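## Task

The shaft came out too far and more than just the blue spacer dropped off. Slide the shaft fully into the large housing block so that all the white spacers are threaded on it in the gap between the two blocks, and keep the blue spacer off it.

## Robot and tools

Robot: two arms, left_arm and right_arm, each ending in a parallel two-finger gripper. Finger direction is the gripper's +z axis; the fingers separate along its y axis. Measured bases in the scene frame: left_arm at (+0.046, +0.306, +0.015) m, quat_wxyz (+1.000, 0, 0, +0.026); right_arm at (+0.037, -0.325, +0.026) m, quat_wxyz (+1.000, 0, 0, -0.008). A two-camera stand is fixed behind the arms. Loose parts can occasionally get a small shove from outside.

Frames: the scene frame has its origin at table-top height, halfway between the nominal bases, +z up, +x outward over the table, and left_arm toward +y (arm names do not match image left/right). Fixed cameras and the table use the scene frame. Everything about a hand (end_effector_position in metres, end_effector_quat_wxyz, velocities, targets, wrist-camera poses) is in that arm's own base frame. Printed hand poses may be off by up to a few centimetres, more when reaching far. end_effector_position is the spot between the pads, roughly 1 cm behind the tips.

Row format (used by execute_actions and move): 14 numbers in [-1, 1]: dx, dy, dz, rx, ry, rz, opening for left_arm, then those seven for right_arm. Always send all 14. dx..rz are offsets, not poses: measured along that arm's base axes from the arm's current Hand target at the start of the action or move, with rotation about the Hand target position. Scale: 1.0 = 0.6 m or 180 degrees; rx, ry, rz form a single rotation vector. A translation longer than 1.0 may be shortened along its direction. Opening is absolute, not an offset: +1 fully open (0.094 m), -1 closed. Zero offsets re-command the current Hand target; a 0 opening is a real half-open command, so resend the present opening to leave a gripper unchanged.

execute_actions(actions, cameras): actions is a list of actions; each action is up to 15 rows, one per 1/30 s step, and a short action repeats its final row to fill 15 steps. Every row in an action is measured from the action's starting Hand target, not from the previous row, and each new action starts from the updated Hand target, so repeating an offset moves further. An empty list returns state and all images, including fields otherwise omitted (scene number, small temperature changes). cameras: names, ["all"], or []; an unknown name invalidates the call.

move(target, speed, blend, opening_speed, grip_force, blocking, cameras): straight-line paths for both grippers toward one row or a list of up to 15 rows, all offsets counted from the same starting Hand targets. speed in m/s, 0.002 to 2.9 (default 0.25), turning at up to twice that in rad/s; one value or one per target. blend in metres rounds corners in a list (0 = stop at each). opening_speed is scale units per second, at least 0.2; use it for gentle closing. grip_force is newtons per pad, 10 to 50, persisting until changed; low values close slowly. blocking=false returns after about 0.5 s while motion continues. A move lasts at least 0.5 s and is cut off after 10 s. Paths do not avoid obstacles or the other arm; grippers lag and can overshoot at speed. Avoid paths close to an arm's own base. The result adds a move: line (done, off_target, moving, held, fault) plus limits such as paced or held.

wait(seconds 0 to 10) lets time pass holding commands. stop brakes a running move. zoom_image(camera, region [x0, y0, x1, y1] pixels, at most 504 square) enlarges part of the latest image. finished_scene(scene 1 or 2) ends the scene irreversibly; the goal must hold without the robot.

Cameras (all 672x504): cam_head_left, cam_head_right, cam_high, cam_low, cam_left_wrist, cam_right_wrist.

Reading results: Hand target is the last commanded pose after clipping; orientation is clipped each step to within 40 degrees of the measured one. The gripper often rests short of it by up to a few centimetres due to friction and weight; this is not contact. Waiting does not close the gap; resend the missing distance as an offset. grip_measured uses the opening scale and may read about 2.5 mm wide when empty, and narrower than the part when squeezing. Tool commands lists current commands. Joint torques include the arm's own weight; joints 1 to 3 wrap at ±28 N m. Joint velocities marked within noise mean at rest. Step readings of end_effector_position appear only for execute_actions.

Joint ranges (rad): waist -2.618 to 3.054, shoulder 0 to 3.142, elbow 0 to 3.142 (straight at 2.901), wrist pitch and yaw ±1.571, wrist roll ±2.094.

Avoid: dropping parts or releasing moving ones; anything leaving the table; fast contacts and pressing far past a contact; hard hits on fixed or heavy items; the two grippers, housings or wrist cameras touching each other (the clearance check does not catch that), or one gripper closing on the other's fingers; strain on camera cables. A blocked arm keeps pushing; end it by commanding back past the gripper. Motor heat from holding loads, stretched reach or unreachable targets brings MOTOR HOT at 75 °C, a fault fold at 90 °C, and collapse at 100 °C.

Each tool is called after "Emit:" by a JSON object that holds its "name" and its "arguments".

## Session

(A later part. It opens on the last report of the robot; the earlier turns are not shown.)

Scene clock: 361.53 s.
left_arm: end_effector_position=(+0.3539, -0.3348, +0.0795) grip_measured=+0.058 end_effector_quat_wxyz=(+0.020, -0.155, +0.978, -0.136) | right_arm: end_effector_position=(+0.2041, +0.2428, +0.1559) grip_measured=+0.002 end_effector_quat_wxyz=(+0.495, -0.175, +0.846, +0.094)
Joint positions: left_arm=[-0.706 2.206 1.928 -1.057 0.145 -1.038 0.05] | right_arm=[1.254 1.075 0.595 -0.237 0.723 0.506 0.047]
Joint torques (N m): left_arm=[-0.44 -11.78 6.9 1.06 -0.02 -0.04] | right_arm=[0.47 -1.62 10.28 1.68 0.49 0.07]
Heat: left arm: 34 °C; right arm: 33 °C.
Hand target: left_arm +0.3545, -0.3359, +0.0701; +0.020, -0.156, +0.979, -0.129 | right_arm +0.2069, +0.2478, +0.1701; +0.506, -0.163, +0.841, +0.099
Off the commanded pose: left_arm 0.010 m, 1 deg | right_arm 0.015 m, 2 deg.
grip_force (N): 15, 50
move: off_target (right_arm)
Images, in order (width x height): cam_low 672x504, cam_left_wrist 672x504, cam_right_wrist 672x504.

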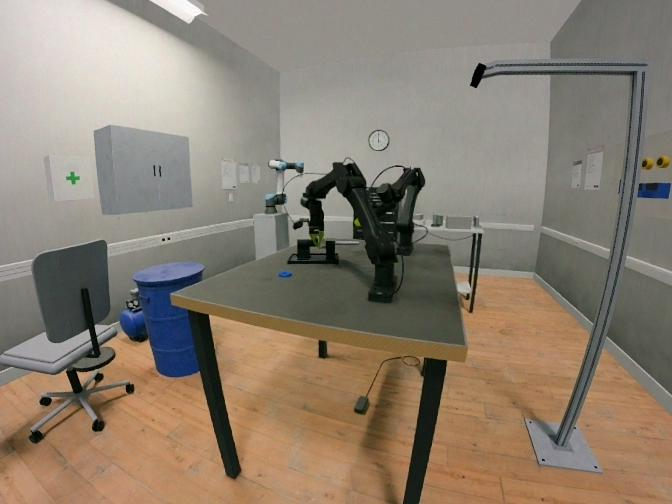

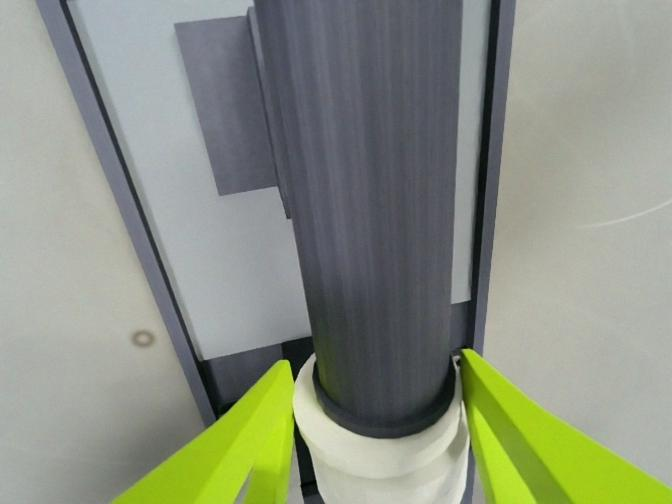

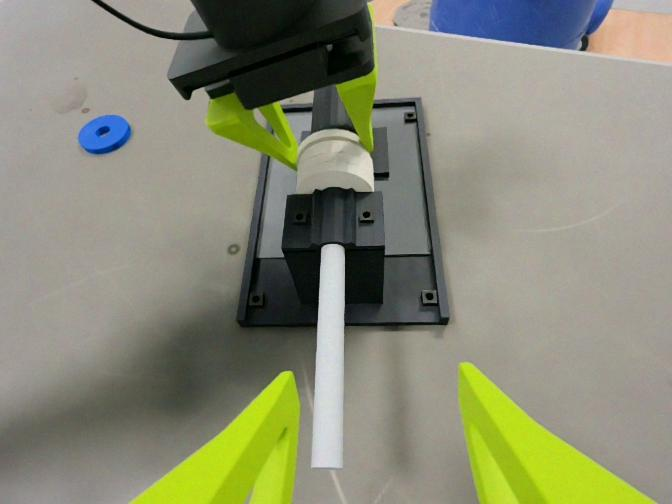

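Emit:
{"name": "move", "arguments": {"target": [[-0.0027, 0.0082, 0.0322, 0, 0, 0, -0.05, 0, 0, 0, 0, 0, 0, 0.0], [-0.0040, 0.0123, 0.0483, 0, 0, 0, -0.05, 0, 0, 0, 0, 0, 0, 0.0], [0.001, -0.0008, 0.0025, 0, 0, 0, -0.05, 0, 0, 0, 0, 0, 0, 0.0]], "speed": [0.05, 0.05, 0.03], "cameras": ["cam_right_wrist", "cam_left_wrist", "cam_low"]}}

Scene clock: 366.60 s.
left_arm: end_effector_position=(+0.3557, -0.3363, +0.0845) grip_measured=+0.058 end_effector_quat_wxyz=(+0.023, -0.155, +0.978, -0.139) | right_arm: end_effector_position=(+0.2041, +0.2428, +0.1559) grip_measured=+0.002 end_effector_quat_wxyz=(+0.495, -0.175, +0.846, +0.094)
Joint positions: left_arm=[-0.706 2.206 1.945 -1.065 0.145 -1.038 0.05] | right_arm=[1.254 1.075 0.595 -0.237 0.723 0.506 0.047]
Joint torques (N m): left_arm=[-0.43 -11.55 6.31 1.12 -0.02 -0.04] | right_arm=[0.49 -1.62 10.29 1.67 0.49 0.07]
Heat: left arm: 34 °C; right arm: 33 °C.
Hand target: left_arm +0.3551, -0.3364, +0.0716; +0.020, -0.156, +0.979, -0.129 | right_arm +0.2069, +0.2478, +0.1701; +0.506, -0.163, +0.841, +0.099
Off the commanded pose: left_arm 0.013 m, 1 deg | right_arm 0.015 m, 2 deg.
grip_force (N): 15, 50
move: off_target (left_arm, right_arm)
Images, in order (width x height): cam_low 672x504, cam_left_wrist 672x504, cam_right_wrist 672x504.

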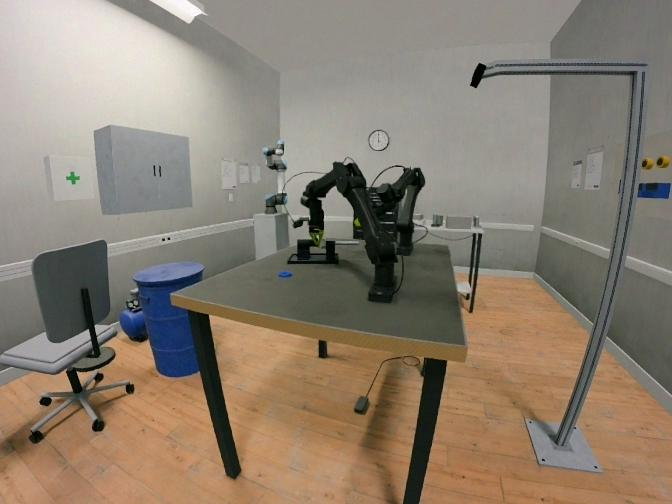

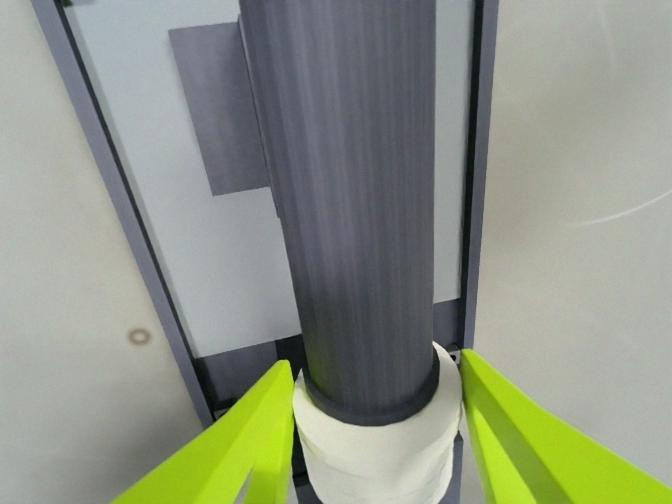

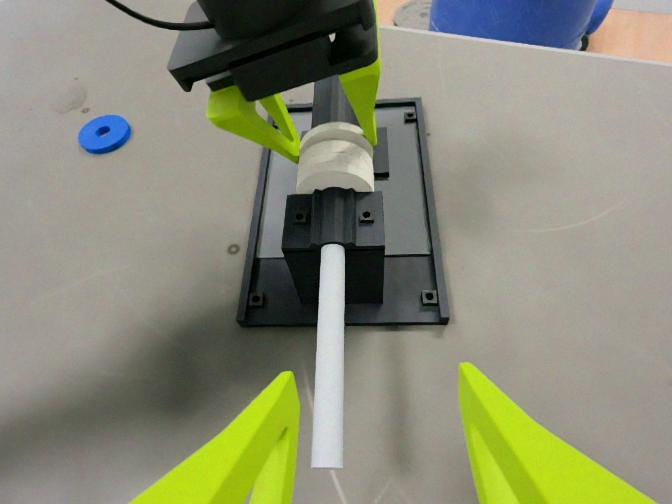

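Emit:
{"name": "move", "arguments": {"target": [0, 0, -0.0025, 0, 0, 0, -0.05, 0, 0, 0, 0, 0, 0, 0.0], "speed": 0.03, "cameras": []}}

Scene clock: 367.80 s.
left_arm: end_effector_position=(+0.3560, -0.3365, +0.0833) grip_measured=+0.058 end_effector_quat_wxyz=(+0.024, -0.155, +0.978, -0.140) | right_arm: end_effector_position=(+0.2041, +0.2428, +0.1559) grip_measured=+0.002 end_effector_quat_wxyz=(+0.495, -0.175, +0.846, +0.094)
Joint positions: left_arm=[-0.706 2.206 1.94 -1.059 0.145 -1.038 0.05] | right_arm=[1.254 1.075 0.595 -0.237 0.723 0.506 0.047]
Joint torques (N m): left_arm=[-0.43 -11.52 6.28 1.09 -0.02 -0.03] | right_arm=[0.49 -1.62 10.28 1.68 0.48 0.07]
Heat: left arm: 34 °C; right arm: 33 °C.
Hand target: left_arm +0.3552, -0.3365, +0.0702; +0.020, -0.156, +0.979, -0.129 | right_arm +0.2069, +0.2478, +0.1701; +0.506, -0.163, +0.841, +0.099
Off the commanded pose: left_arm 0.013 m, 1 deg | right_arm 0.015 m, 2 deg.
grip_force (N): 15, 50
move: off_target (left_arm, right_arm)
No camera images: "cameras" was empty.

Emit:
{"name": "move", "arguments": {"target": [-0.0012, 0.0010, -0.0030, 0, 0, 0, -0.05, 0, 0, 0, 0, 0, 0, 0.0], "speed": 0.03, "cameras": ["cam_right_wrist", "cam_left_wrist"]}}

Scene clock: 368.87 s.
left_arm: end_effector_position=(+0.3551, -0.3358, +0.0798) grip_measured=+0.058 end_effector_quat_wxyz=(+0.022, -0.155, +0.978, -0.138) | right_arm: end_effector_position=(+0.2041, +0.2428, +0.1559) grip_measured=+0.002 end_effector_quat_wxyz=(+0.495, -0.175, +0.846, +0.094)
Joint positions: left_arm=[-0.706 2.206 1.927 -1.05 0.145 -1.038 0.05] | right_arm=[1.254 1.075 0.595 -0.237 0.723 0.506 0.047]
Joint torques (N m): left_arm=[-0.43 -11.82 6.24 1.1 -0.02 -0.04] | right_arm=[0.5 -1.62 10.26 1.67 0.5 0.08]
Heat: left arm: 34 °C; right arm: 33 °C.
Hand target: left_arm +0.3544, -0.3358, +0.0683; +0.020, -0.156, +0.979, -0.129 | right_arm +0.2069, +0.2478, +0.1701; +0.506, -0.163, +0.841, +0.099
Off the commanded pose: left_arm 0.011 m, 1 deg | right_arm 0.015 m, 2 deg.
grip_force (N): 15, 50
move: off_target (left_arm, right_arm)
Images, in order (width x height): cam_left_wrist 672x504, cam_right_wrist 672x504.

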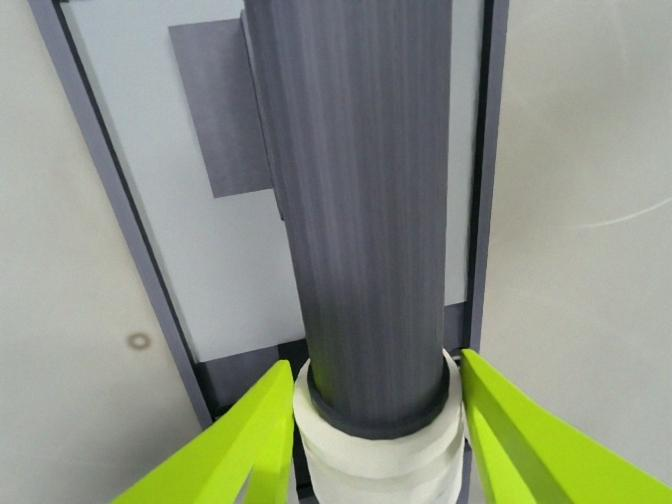

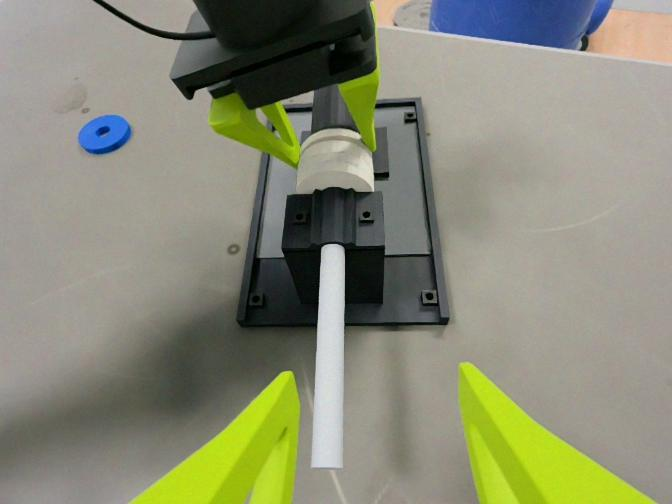

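Emit:
{"name": "move", "arguments": {"target": [[-0.0027, 0.0082, 0.0322, 0, 0, 0, -0.05, 0, 0, 0, 0, 0, 0, 0.0], [-0.0040, 0.0123, 0.0483, 0, 0, 0, -0.05, 0, 0, 0, 0, 0, 0, 0.0], [0.0012, -0.0010, 0.0055, 0, 0, 0, -0.05, 0, 0, 0, 0, 0, 0, 0.0], [0.0012, -0.0010, 0.0032, 0, 0, 0, -0.05, 0, 0, 0, 0, 0, 0, 0.0]], "speed": [0.05, 0.05, 0.03, 0.03], "cameras": []}}

Emit:
{"name": "move", "arguments": {"target": [-0.0005, 0.0004, -0.0014, 0, 0, 0, -0.05, 0, 0, 0, 0, 0, 0, 0.0], "speed": 0.02, "cameras": []}}

Scene clock: 372.73 s.
left_arm: end_effector_position=(+0.3557, -0.3363, +0.0832) grip_measured=+0.058 end_effector_quat_wxyz=(+0.023, -0.155, +0.978, -0.139) | right_arm: end_effector_position=(+0.2041, +0.2428, +0.1559) grip_measured=+0.002 end_effector_quat_wxyz=(+0.495, -0.175, +0.846, +0.094)
Joint positions: left_arm=[-0.706 2.206 1.94 -1.06 0.145 -1.038 0.05] | right_arm=[1.254 1.075 0.595 -0.237 0.723 0.506 0.047]
Joint torques (N m): left_arm=[-0.43 -11.52 6.31 1.09 -0.02 -0.03] | right_arm=[0.49 -1.62 10.29 1.67 0.49 0.08]
Heat: left arm: 34 °C; right arm: 33 °C.
Hand target: left_arm +0.3551, -0.3364, +0.0702; +0.020, -0.156, +0.979, -0.129 | right_arm +0.2069, +0.2478, +0.1701; +0.506, -0.163, +0.841, +0.099
Off the commanded pose: left_arm 0.013 m, 1 deg | right_arm 0.015 m, 2 deg.
grip_force (N): 15, 50
move: off_target (left_arm, right_arm)
No camera images: "cameras" was empty.

Scene clock: 373.50 s.
left_arm: end_effector_position=(+0.3557, -0.3363, +0.0819) grip_measured=+0.058 end_effector_quat_wxyz=(+0.023, -0.155, +0.978, -0.139) | right_arm: end_effector_position=(+0.2041, +0.2428, +0.1559) grip_measured=+0.002 end_effector_quat_wxyz=(+0.495, -0.175, +0.846, +0.094)
Joint positions: left_arm=[-0.706 2.206 1.935 -1.055 0.145 -1.038 0.05] | right_arm=[1.254 1.075 0.595 -0.237 0.723 0.506 0.047]
Joint torques (N m): left_arm=[-0.43 -11.66 6.27 1.1 -0.02 -0.03] | right_arm=[0.49 -1.62 10.28 1.68 0.49 0.07]
Heat: left arm: 34 °C; right arm: 33 °C.
Hand target: left_arm +0.3549, -0.3362, +0.0694; +0.020, -0.156, +0.979, -0.129 | right_arm +0.2069, +0.2478, +0.1701; +0.506, -0.163, +0.841, +0.099
Off the commanded pose: left_arm 0.013 m, 1 deg | right_arm 0.015 m, 2 deg.
grip_force (N): 15, 50
move: off_target (left_arm, right_arm)
No camera images: "cameras" was empty.

Emit:
{"name": "wait", "arguments": {"seconds": 0.1, "cameras": ["cam_right_wrist", "cam_left_wrist", "cam_low"]}}

Emit:
{"name": "zoom_image", "arguments": {"camera": "cam_right_wrist", "region": [270, 90, 410, 210]}}

Emit:
{"name": "zoom_image", "arguments": {"camera": "cam_left_wrist", "region": [280, 400, 480, 504]}}

Emit:
{"name": "zoom_image", "arguments": {"camera": "cam_low", "region": [310, 236, 334, 254]}}

Scene clock: 374.07 s.
left_arm: end_effector_position=(+0.3557, -0.3363, +0.0819) grip_measured=+0.058 end_effector_quat_wxyz=(+0.023, -0.155, +0.978, -0.139) | right_arm: end_effector_position=(+0.2041, +0.2428, +0.1559) grip_measured=+0.002 end_effector_quat_wxyz=(+0.495, -0.175, +0.846, +0.094)
Joint positions: left_arm=[-0.706 2.206 1.935 -1.055 0.145 -1.038 0.05] | right_arm=[1.254 1.075 0.595 -0.237 0.723 0.506 0.047]
Joint torques (N m): left_arm=[-0.43 -11.64 6.27 1.09 -0.02 -0.03] | right_arm=[0.49 -1.61 10.26 1.67 0.5 0.08]
Heat: left arm: 34 °C; right arm: 33 °C.
Hand target: left_arm +0.3549, -0.3362, +0.0694; +0.020, -0.156, +0.979, -0.129 | right_arm +0.2069, +0.2478, +0.1701; +0.506, -0.163, +0.841, +0.099
Tool commands: left_gripper/opening=-0.05 right_gripper/opening=+0.0
Off the commanded pose: left_arm 0.013 m, 1 deg | right_arm 0.015 m, 2 deg.
grip_force (N): 15, 50
wait: 0.10 s; at rest from the start
Images, in order (width x height): cam_low 672x504, cam_left_wrist 672x504, cam_right_wrist 672x504.

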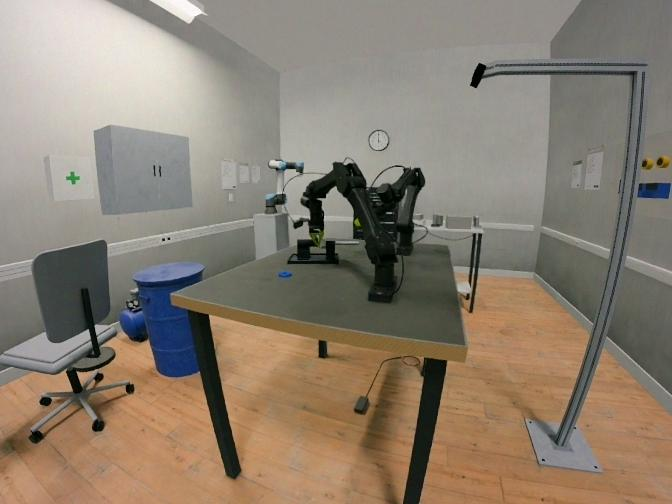

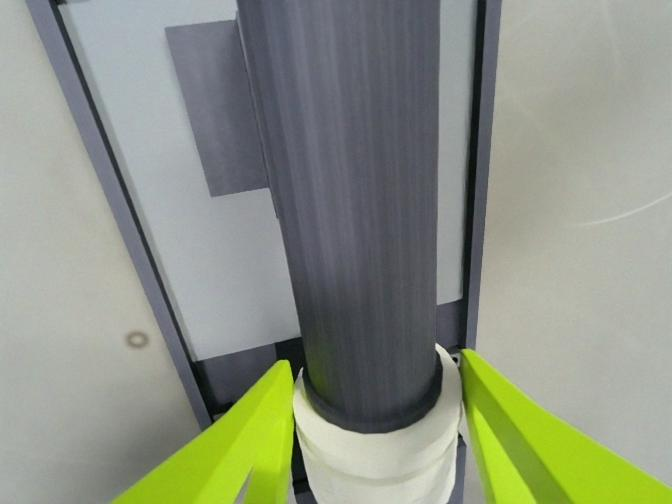

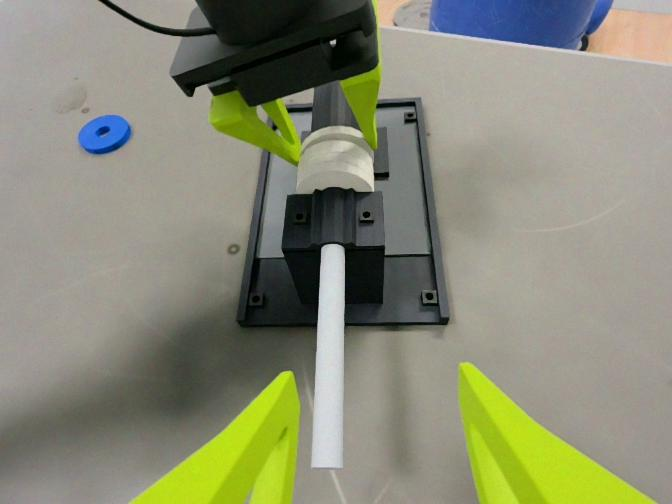

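Scaled by 3.600 from the camera's 672x504 image, which has a finer 960x720 frame.

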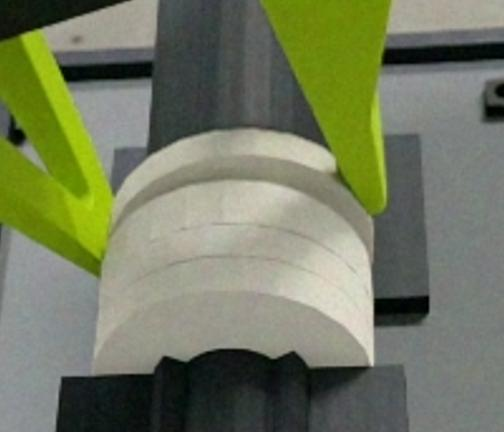

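Scaled by 2.520 from the camera's 672x504 image, which has a finer 960x720 frame.

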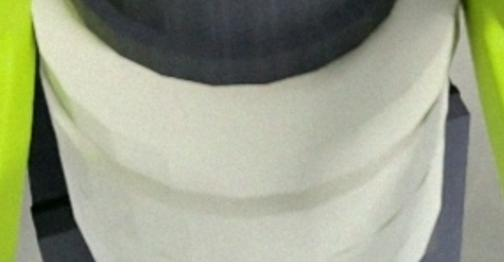

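Scaled by 21.000 from the camera's 672x504 image, which has a finer 960x720 frame.

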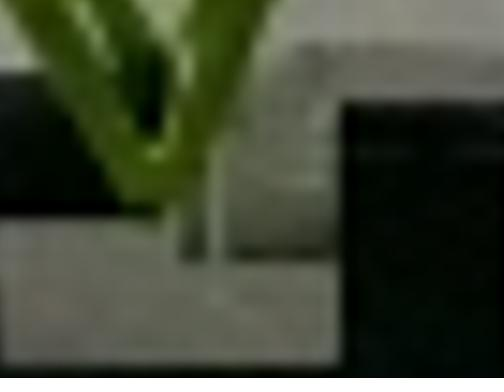

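Emit:
{"name": "move", "arguments": {"target": [-0.0006, 0.0018, 0.0, 0, 0, 0, -0.05, 0, 0, 0, 0, 0, 0, 0.0], "speed": 0.02, "cameras": []}}

Scene clock: 375.60 s.
left_arm: end_effector_position=(+0.3548, -0.3355, +0.0799) grip_measured=+0.058 end_effector_quat_wxyz=(+0.022, -0.155, +0.978, -0.138) | right_arm: end_effector_position=(+0.2041, +0.2428, +0.1559) grip_measured=+0.002 end_effector_quat_wxyz=(+0.495, -0.175, +0.846, +0.094)
Joint positions: left_arm=[-0.706 2.206 1.928 -1.053 0.145 -1.038 0.05] | right_arm=[1.254 1.075 0.595 -0.237 0.723 0.506 0.047]
Joint torques (N m): left_arm=[-0.32 -12 6.28 1.08 -0.02 -0.02] | right_arm=[0.49 -1.62 10.3 1.67 0.49 0.07]
Heat: left arm: 34 °C; right arm: 33 °C.
Hand target: left_arm +0.3544, -0.3351, +0.0694; +0.020, -0.156, +0.979, -0.129 | right_arm +0.2069, +0.2478, +0.1701; +0.506, -0.163, +0.841, +0.099
Off the commanded pose: left_arm 0.010 m, 1 deg | right_arm 0.015 m, 2 deg.
grip_force (N): 15, 50
move: off_target (right_arm)
No camera images: "cameras" was empty.

Emit:
{"name": "move", "arguments": {"target": [[-0.0027, 0.0082, 0.0322, 0, 0, 0, -0.05, 0, 0, 0, 0, 0, 0, 0.0], [-0.0040, 0.0123, 0.0483, 0, 0, 0, -0.05, 0, 0, 0, 0, 0, 0, 0.0], [0.0002, -0.0004, 0.0045, 0, 0, 0, -0.05, 0, 0, 0, 0, 0, 0, 0.0]], "speed": [0.05, 0.05, 0.03], "cameras": []}}

Scene clock: 378.90 s.
left_arm: end_effector_position=(+0.3548, -0.3355, +0.0827) grip_measured=+0.058 end_effector_quat_wxyz=(+0.022, -0.155, +0.978, -0.137) | right_arm: end_effector_position=(+0.2041, +0.2428, +0.1559) grip_measured=+0.002 end_effector_quat_wxyz=(+0.495, -0.175, +0.846, +0.094)
Joint positions: left_arm=[-0.706 2.206 1.939 -1.064 0.145 -1.038 0.05] | right_arm=[1.254 1.075 0.595 -0.237 0.723 0.506 0.047]
Joint torques (N m): left_arm=[-0.34 -11.97 6.3 1.08 -0.02 -0.03] | right_arm=[0.49 -1.61 10.28 1.67 0.49 0.08]
Heat: left arm: 34 °C; right arm: 33 °C.
Hand target: left_arm +0.3546, -0.3353, +0.0721; +0.020, -0.156, +0.979, -0.129 | right_arm +0.2069, +0.2478, +0.1701; +0.506, -0.163, +0.841, +0.099
Off the commanded pose: left_arm 0.011 m, 1 deg | right_arm 0.015 m, 2 deg.
grip_force (N): 15, 50
move: off_target (left_arm, right_arm)
No camera images: "cameras" was empty.

Emit:
{"name": "move", "arguments": {"target": [0, 0, -0.0012, 0, 0, 0, -0.05, 0, 0, 0, 0, 0, 0, 0.0], "speed": 0.02, "cameras": ["cam_right_wrist", "cam_left_wrist", "cam_low"]}}

Emit:
{"name": "zoom_image", "arguments": {"camera": "cam_right_wrist", "region": [270, 90, 410, 210]}}

Emit:
{"name": "zoom_image", "arguments": {"camera": "cam_left_wrist", "region": [280, 400, 480, 504]}}

Scene clock: 380.10 s.
left_arm: end_effector_position=(+0.3553, -0.3360, +0.0829) grip_measured=+0.058 end_effector_quat_wxyz=(+0.022, -0.155, +0.978, -0.139) | right_arm: end_effector_position=(+0.2041, +0.2428, +0.1559) grip_measured=+0.002 end_effector_quat_wxyz=(+0.495, -0.175, +0.846, +0.094)
Joint positions: left_arm=[-0.706 2.206 1.939 -1.061 0.145 -1.038 0.05] | right_arm=[1.254 1.075 0.595 -0.237 0.723 0.506 0.047]
Joint torques (N m): left_arm=[-0.35 -11.96 6.08 1.09 -0.02 -0.02] | right_arm=[0.49 -1.62 10.28 1.67 0.49 0.08]
Heat: left arm: 34 °C; right arm: 33 °C.
Hand target: left_arm +0.3546, -0.3354, +0.0714; +0.020, -0.156, +0.979, -0.129 | right_arm +0.2069, +0.2478, +0.1701; +0.506, -0.163, +0.841, +0.099
Off the commanded pose: left_arm 0.012 m, 1 deg | right_arm 0.015 m, 2 deg.
grip_force (N): 15, 50
move: off_target (left_arm, right_arm)
Images, in order (width x height): cam_low 672x504, cam_left_wrist 672x504, cam_right_wrist 672x504.

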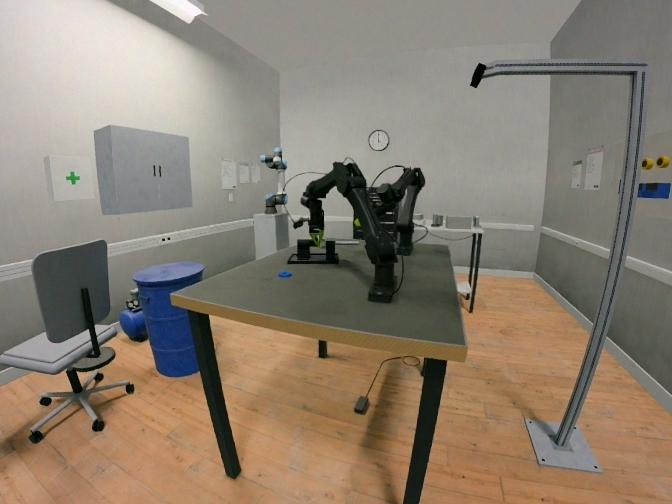

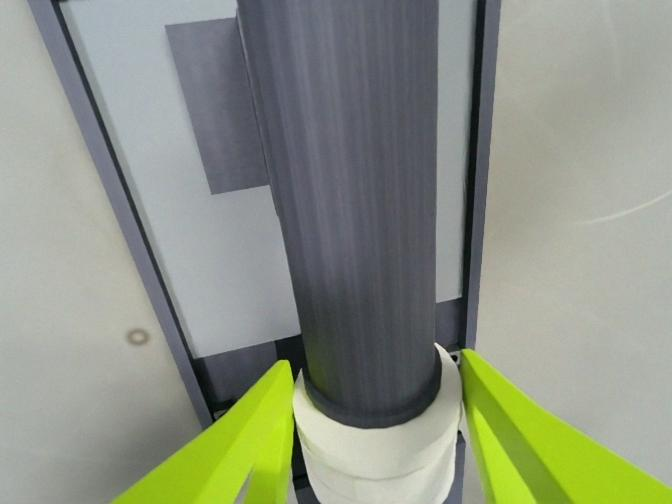

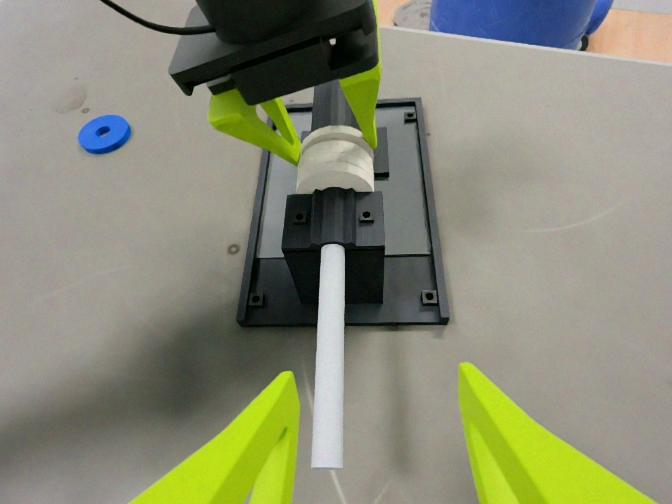

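Scaled by 3.600 from the camera's 672x504 image, which has a finer 960x720 frame.

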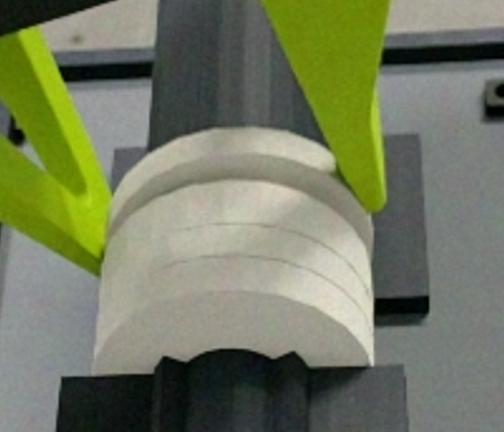

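Scaled by 2.520 from the camera's 672x504 image, which has a finer 960x720 frame.

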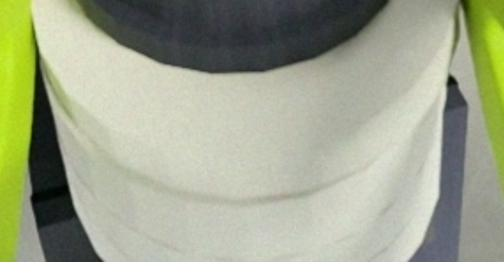

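Emit:
{"name": "move", "arguments": {"target": [-0.0004, 0.0011, 0.0, 0, 0, 0, -0.05, 0, 0, 0, 0, 0, 0, 0.0], "speed": 0.02, "cameras": []}}

Scene clock: 381.33 s.
left_arm: end_effector_position=(+0.3544, -0.3352, +0.0809) grip_measured=+0.058 end_effector_quat_wxyz=(+0.021, -0.155, +0.978, -0.137) | right_arm: end_effector_position=(+0.2041, +0.2428, +0.1559) grip_measured=+0.002 end_effector_quat_wxyz=(+0.495, -0.175, +0.846, +0.094)
Joint positions: left_arm=[-0.706 2.206 1.933 -1.059 0.145 -1.038 0.05] | right_arm=[1.254 1.075 0.595 -0.237 0.723 0.506 0.047]
Joint torques (N m): left_arm=[-0.27 -12.16 6.26 1.08 -0.02 -0.01] | right_arm=[0.49 -1.61 10.3 1.67 0.49 0.08]
Heat: left arm: 34 °C; right arm: 33 °C.
Hand target: left_arm +0.3543, -0.3347, +0.0713; +0.020, -0.156, +0.979, -0.129 | right_arm +0.2069, +0.2478, +0.1701; +0.506, -0.163, +0.841, +0.099
Off the commanded pose: left_arm 0.010 m, 1 deg | right_arm 0.015 m, 2 deg.
grip_force (N): 15, 50
move: off_target (right_arm)
No camera images: "cameras" was empty.

Emit:
{"name": "move", "arguments": {"target": [[-0.0027, 0.0082, 0.0322, 0, 0, 0, -0.05, 0, 0, 0, 0, 0, 0, 0.0], [-0.0040, 0.0123, 0.0483, 0, 0, 0, -0.05, 0, 0, 0, 0, 0, 0, 0.0], [0.0004, -0.0010, 0.0002, 0, 0, 0, -0.05, 0, 0, 0, 0, 0, 0, 0.0]], "speed": [0.05, 0.05, 0.03], "cameras": ["cam_right_wrist", "cam_left_wrist", "cam_low"]}}

Emit:
{"name": "zoom_image", "arguments": {"camera": "cam_right_wrist", "region": [270, 90, 410, 210]}}

Emit:
{"name": "zoom_image", "arguments": {"camera": "cam_left_wrist", "region": [280, 400, 480, 504]}}

Scene clock: 385.70 s.
left_arm: end_effector_position=(+0.3548, -0.3354, +0.0821) grip_measured=+0.058 end_effector_quat_wxyz=(+0.022, -0.155, +0.978, -0.137) | right_arm: end_effector_position=(+0.2041, +0.2428, +0.1559) grip_measured=+0.002 end_effector_quat_wxyz=(+0.495, -0.175, +0.846, +0.094)
Joint positions: left_arm=[-0.706 2.206 1.937 -1.062 0.145 -1.038 0.05] | right_arm=[1.254 1.075 0.595 -0.237 0.723 0.506 0.047]
Joint torques (N m): left_arm=[-0.34 -11.96 6.27 1.1 -0.02 -0.02] | right_arm=[0.47 -1.61 10.29 1.68 0.49 0.08]
Heat: left arm: 34 °C; right arm: 33 °C.
Hand target: left_arm +0.3546, -0.3353, +0.0715; +0.020, -0.156, +0.979, -0.129 | right_arm +0.2069, +0.2478, +0.1701; +0.506, -0.163, +0.841, +0.099
Off the commanded pose: left_arm 0.011 m, 1 deg | right_arm 0.015 m, 2 deg.
grip_force (N): 15, 50
move: off_target (left_arm, right_arm)
Images, in order (width x height): cam_low 672x504, cam_left_wrist 672x504, cam_right_wrist 672x504.

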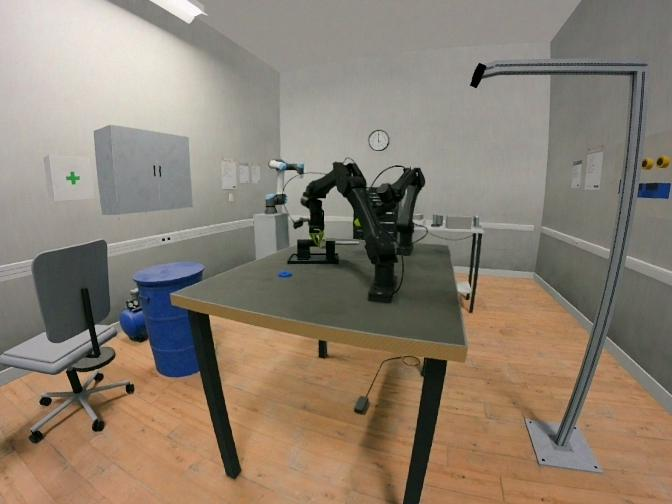

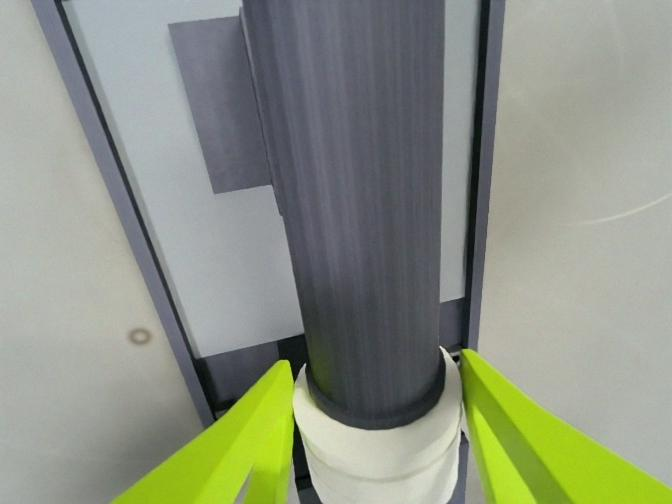

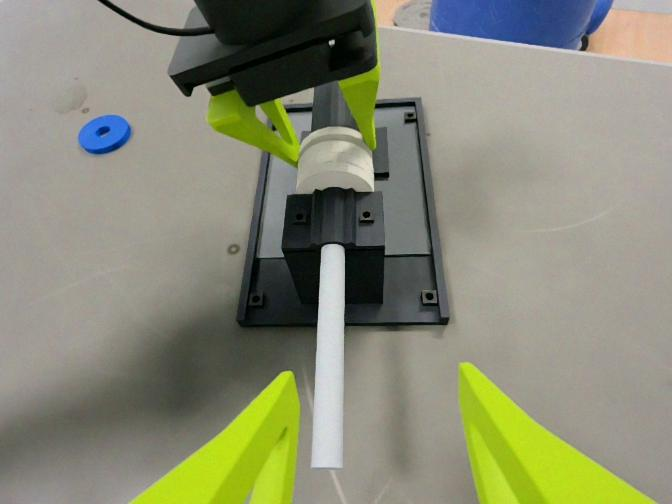

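Scaled by 3.600 from the camera's 672x504 image, which has a finer 960x720 frame.

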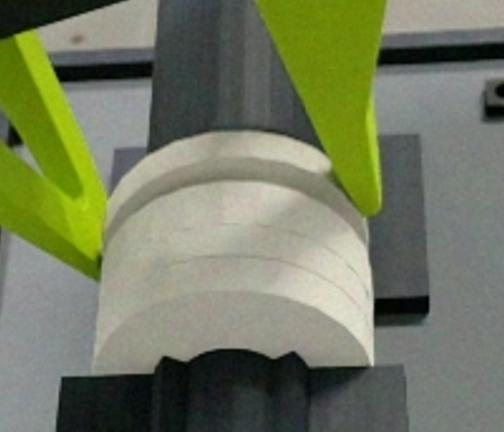

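Scaled by 2.520 from the camera's 672x504 image, which has a finer 960x720 frame.

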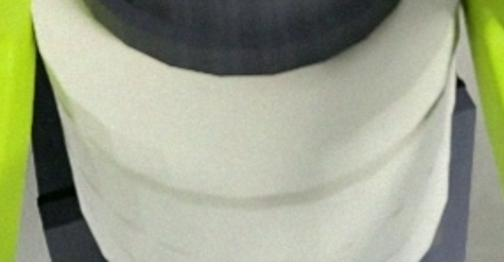

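Emit:
{"name": "move", "arguments": {"target": [0, 0, 0, 0, 0, 0, -0.05, -0.0063, 0.0155, -0.0833, 0, 0, 0, 0.3], "speed": 0.08, "cameras": ["cam_right_wrist", "cam_high", "cam_head_left"]}}

Scene clock: 391.43 s.
left_arm: end_effector_position=(+0.3549, -0.3356, +0.0821) grip_measured=+0.058 end_effector_quat_wxyz=(+0.022, -0.155, +0.978, -0.138) | right_arm: end_effector_position=(+0.2027, +0.2584, +0.1215) grip_measured=+0.298 end_effector_quat_wxyz=(+0.499, -0.169, +0.844, +0.101)
Joint positions: left_arm=[-0.706 2.206 1.937 -1.061 0.145 -1.038 0.05] | right_arm=[1.284 1.205 0.511 -0.021 0.747 0.535 0.061]
Joint torques (N m): left_arm=[-0.35 -11.97 6.3 1.08 -0.02 -0.02] | right_arm=[0.57 -2.4 5.97 1.98 0.5 0.07]
Heat: left arm: 34 °C; right arm: 33 °C.
Hand target: left_arm +0.3546, -0.3353, +0.0715; +0.020, -0.156, +0.979, -0.129 | right_arm +0.2031, +0.2571, +0.1201; +0.506, -0.163, +0.841, +0.098
Off the commanded pose: left_arm 0.011 m, 1 deg | right_arm 0.002 m, 1 deg.
grip_force (N): 15, 50
move: off_target (left_arm)
Images, in order (width x height): cam_head_left 672x504, cam_high 672x504, cam_right_wrist 672x504.

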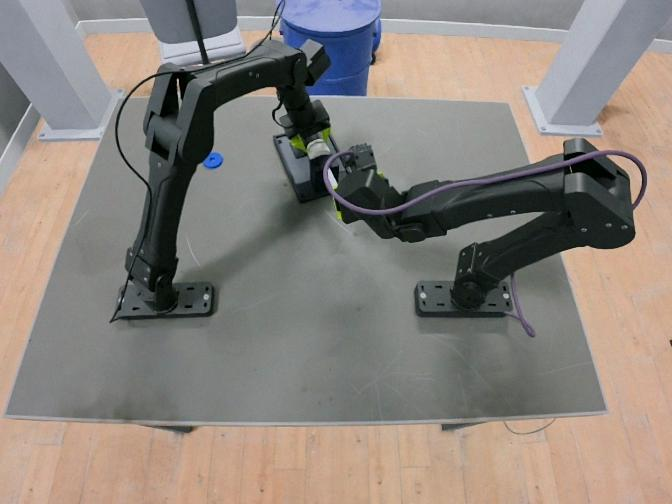

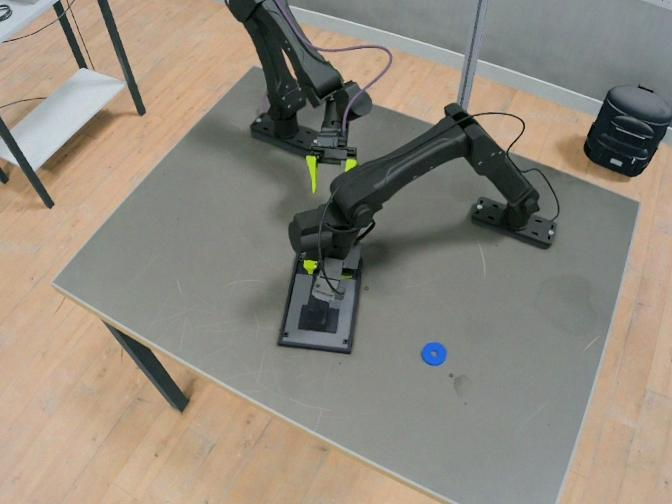

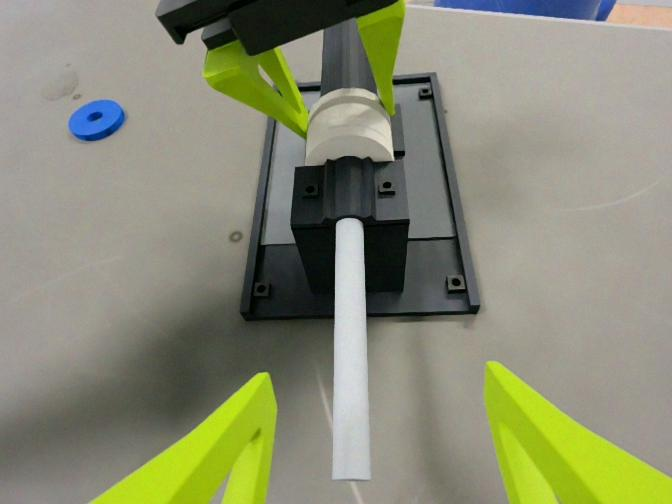

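Emit:
{"name": "move", "arguments": {"target": [0, 0, 0, 0, 0, 0, -0.05, -0.0097, 0.0105, -0.05, 0, 0, 0, 0.3], "speed": 0.06, "cameras": ["cam_right_wrist", "cam_low", "cam_head_left"]}}

Emit:
{"name": "zoom_image", "arguments": {"camera": "cam_low", "region": [290, 210, 390, 280]}}

Scene clock: 395.43 s.
left_arm: end_effector_position=(+0.3549, -0.3356, +0.0821) grip_measured=+0.058 end_effector_quat_wxyz=(+0.022, -0.155, +0.978, -0.138) | right_arm: end_effector_position=(+0.1971, +0.2654, +0.0917) grip_measured=+0.298 end_effector_quat_wxyz=(+0.499, -0.169, +0.844, +0.101)
Joint positions: left_arm=[-0.706 2.206 1.937 -1.061 0.145 -1.038 0.05] | right_arm=[1.32 1.321 0.45 0.135 0.773 0.566 0.061]
Joint torques (N m): left_arm=[-0.34 -11.97 6.28 1.09 -0.02 -0.02] | right_arm=[0.54 -2.81 5.45 1.96 0.51 0.07]
Heat: left arm: 34 °C; right arm: 32 °C.
Hand target: left_arm +0.3546, -0.3353, +0.0715; +0.020, -0.156, +0.979, -0.129 | right_arm +0.1972, +0.2634, +0.0901; +0.506, -0.163, +0.841, +0.098
Off the commanded pose: left_arm 0.011 m, 1 deg | right_arm 0.003 m, 1 deg.
grip_force (N): 15, 50
move: off_target (left_arm)
Images, in order (width x height): cam_head_left 672x504, cam_low 672x504, cam_right_wrist 672x504.

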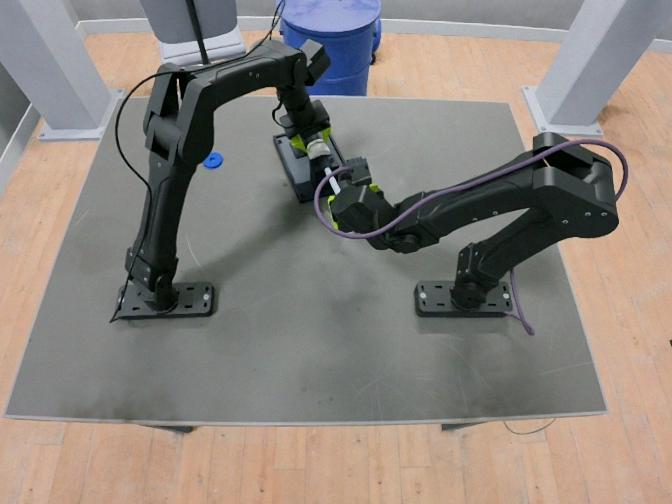

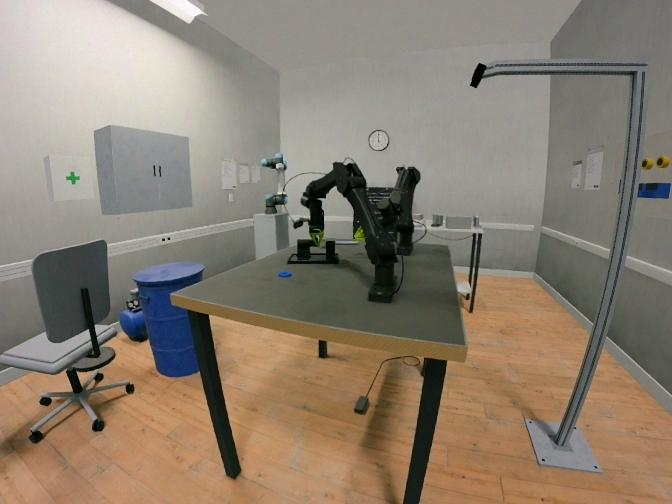

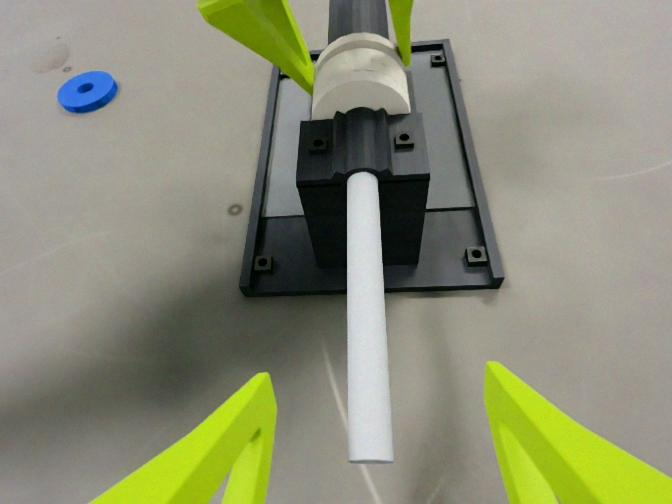

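Scaled by 5.040 from the camera's 672x504 image, which has a finer 960x720 frame.

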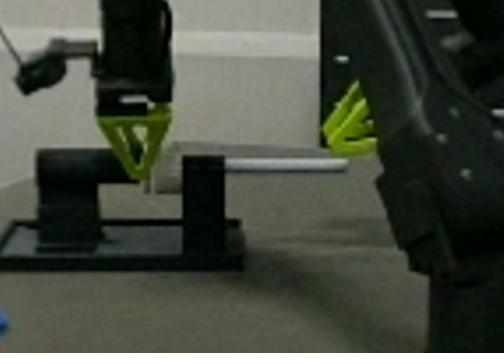

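Emit:
{"name": "move", "arguments": {"target": [0, 0, 0, 0, 0, 0, -0.05, -0.0013, 0.0031, -0.0333, 0, 0, 0, 0.1], "speed": 0.05, "cameras": ["cam_right_wrist", "cam_low"]}}

Emit:
{"name": "zoom_image", "arguments": {"camera": "cam_low", "region": [290, 210, 390, 280]}}

Scene clock: 397.77 s.
left_arm: end_effector_position=(+0.3549, -0.3356, +0.0821) grip_measured=+0.058 end_effector_quat_wxyz=(+0.022, -0.155, +0.978, -0.138) | right_arm: end_effector_position=(+0.1965, +0.2677, +0.0719) grip_measured=+0.102 end_effector_quat_wxyz=(+0.499, -0.169, +0.844, +0.102)
Joint positions: left_arm=[-0.706 2.206 1.937 -1.061 0.145 -1.038 0.05] | right_arm=[1.325 1.408 0.411 0.259 0.777 0.573 0.052]
Joint torques (N m): left_arm=[-0.32 -11.96 6.28 1.08 -0.01 -0.03] | right_arm=[0.55 -3.08 5 1.92 0.52 0.06]
Heat: left arm: 34 °C; right arm: 32 °C.
Hand target: left_arm +0.3546, -0.3353, +0.0715; +0.020, -0.156, +0.979, -0.129 | right_arm +0.1965, +0.2652, +0.0700; +0.506, -0.163, +0.841, +0.098
Off the commanded pose: left_arm 0.011 m, 1 deg | right_arm 0.003 m, 1 deg.
grip_force (N): 15, 50
move: off_target (left_arm)
Images, in order (width x height): cam_low 672x504, cam_right_wrist 672x504.

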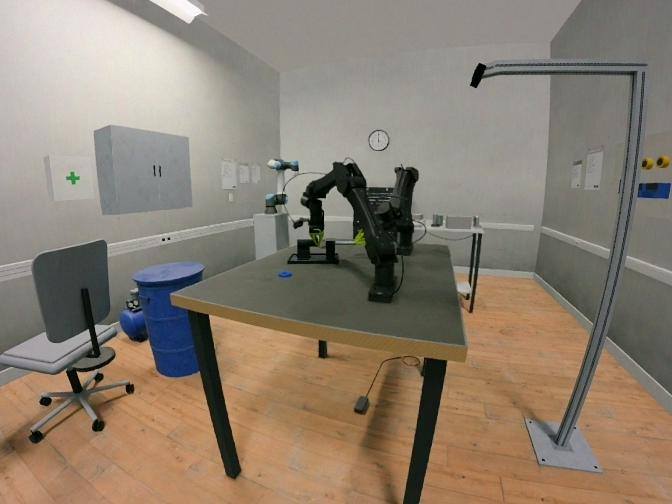

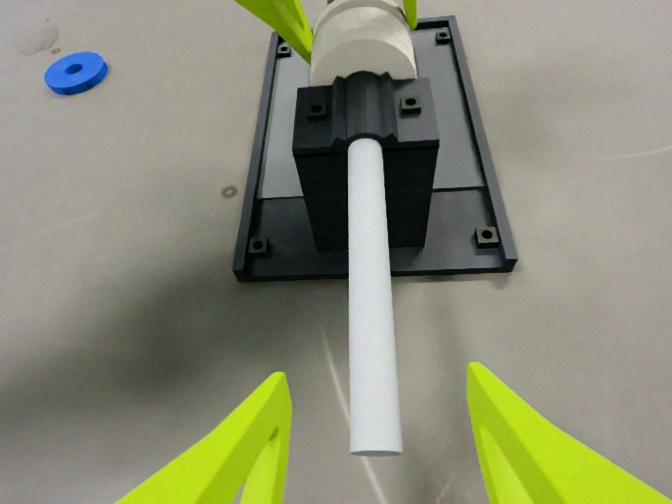

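Scaled by 5.040 from the camera's 672x504 image, which has a finer 960x720 frame.

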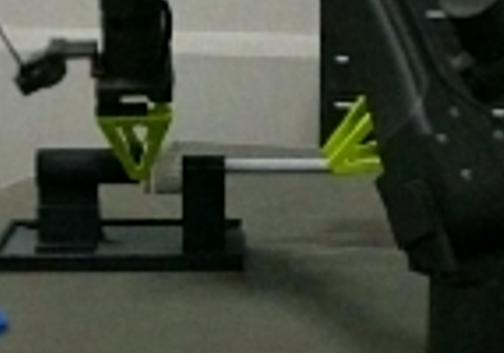

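Emit:
{"name": "move", "arguments": {"target": [0, 0, 0, 0, 0, 0, -0.05, 0, 0, -0.025, 0, 0, 0, -0.2], "speed": 0.05, "cameras": ["cam_right_wrist", "cam_low"]}}

Emit:
{"name": "zoom_image", "arguments": {"camera": "cam_low", "region": [290, 210, 390, 280]}}

Scene clock: 400.30 s.
left_arm: end_effector_position=(+0.3549, -0.3356, +0.0821) grip_measured=+0.058 end_effector_quat_wxyz=(+0.022, -0.155, +0.978, -0.138) | right_arm: end_effector_position=(+0.1967, +0.2680, +0.0569) grip_measured=-0.198 end_effector_quat_wxyz=(+0.500, -0.168, +0.844, +0.102)
Joint positions: left_arm=[-0.706 2.206 1.937 -1.061 0.145 -1.038 0.05] | right_arm=[1.325 1.479 0.381 0.36 0.777 0.573 0.038]
Joint torques (N m): left_arm=[-0.35 -11.97 6.28 1.09 -0.02 -0.02] | right_arm=[0.55 -3.29 4.63 1.93 0.52 0.06]
Heat: left arm: 34 °C; right arm: 32 °C.
Hand target: left_arm +0.3546, -0.3353, +0.0715; +0.020, -0.156, +0.979, -0.129 | right_arm +0.1965, +0.2652, +0.0550; +0.506, -0.163, +0.841, +0.098
Off the commanded pose: left_arm 0.011 m, 1 deg | right_arm 0.003 m, 1 deg.
grip_force (N): 15, 50
move: off_target (left_arm)
Images, in order (width x height): cam_low 672x504, cam_right_wrist 672x504.

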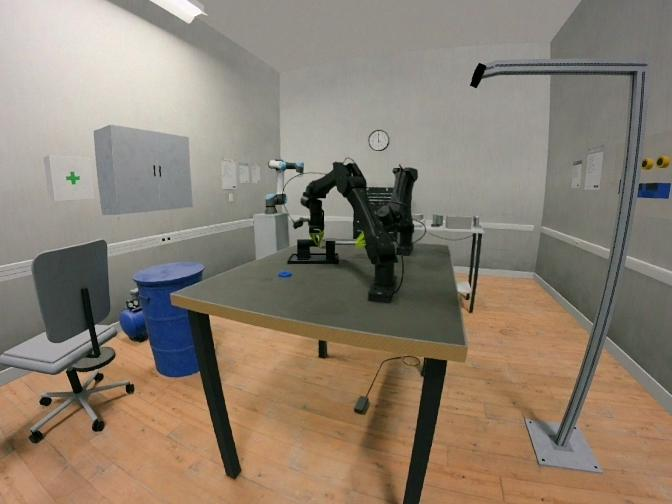

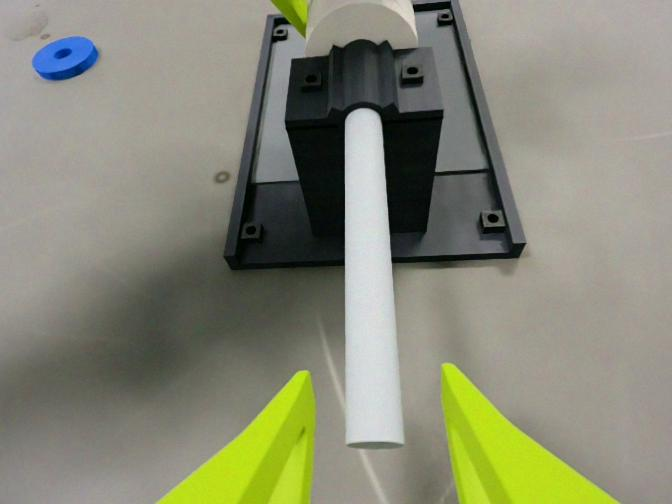

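Scaled by 5.040 from the camera's 672x504 image, which has a finer 960x720 frame.

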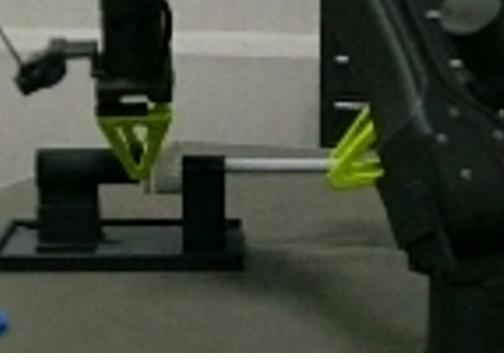

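Emit:
{"name": "zoom_image", "arguments": {"camera": "cam_low", "region": [330, 228, 370, 254]}}

Emit:
{"name": "zoom_image", "arguments": {"camera": "cam_right_wrist", "region": [260, 340, 500, 504]}}

Scaled by 12.600 from the camera's 672x504 image, which has a finer 960x720 frame.

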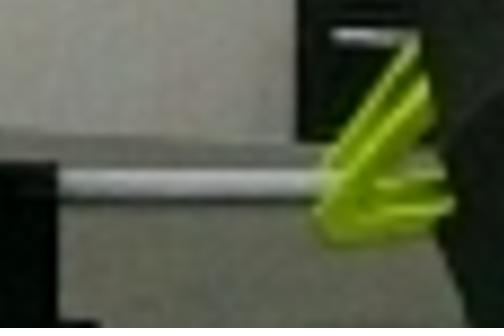

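Scaled by 2.100 from the camera's 672x504 image, which has a finer 960x720 frame.

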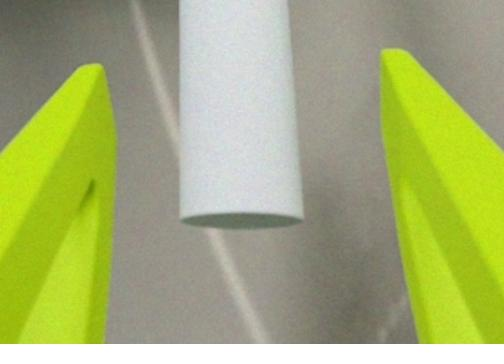

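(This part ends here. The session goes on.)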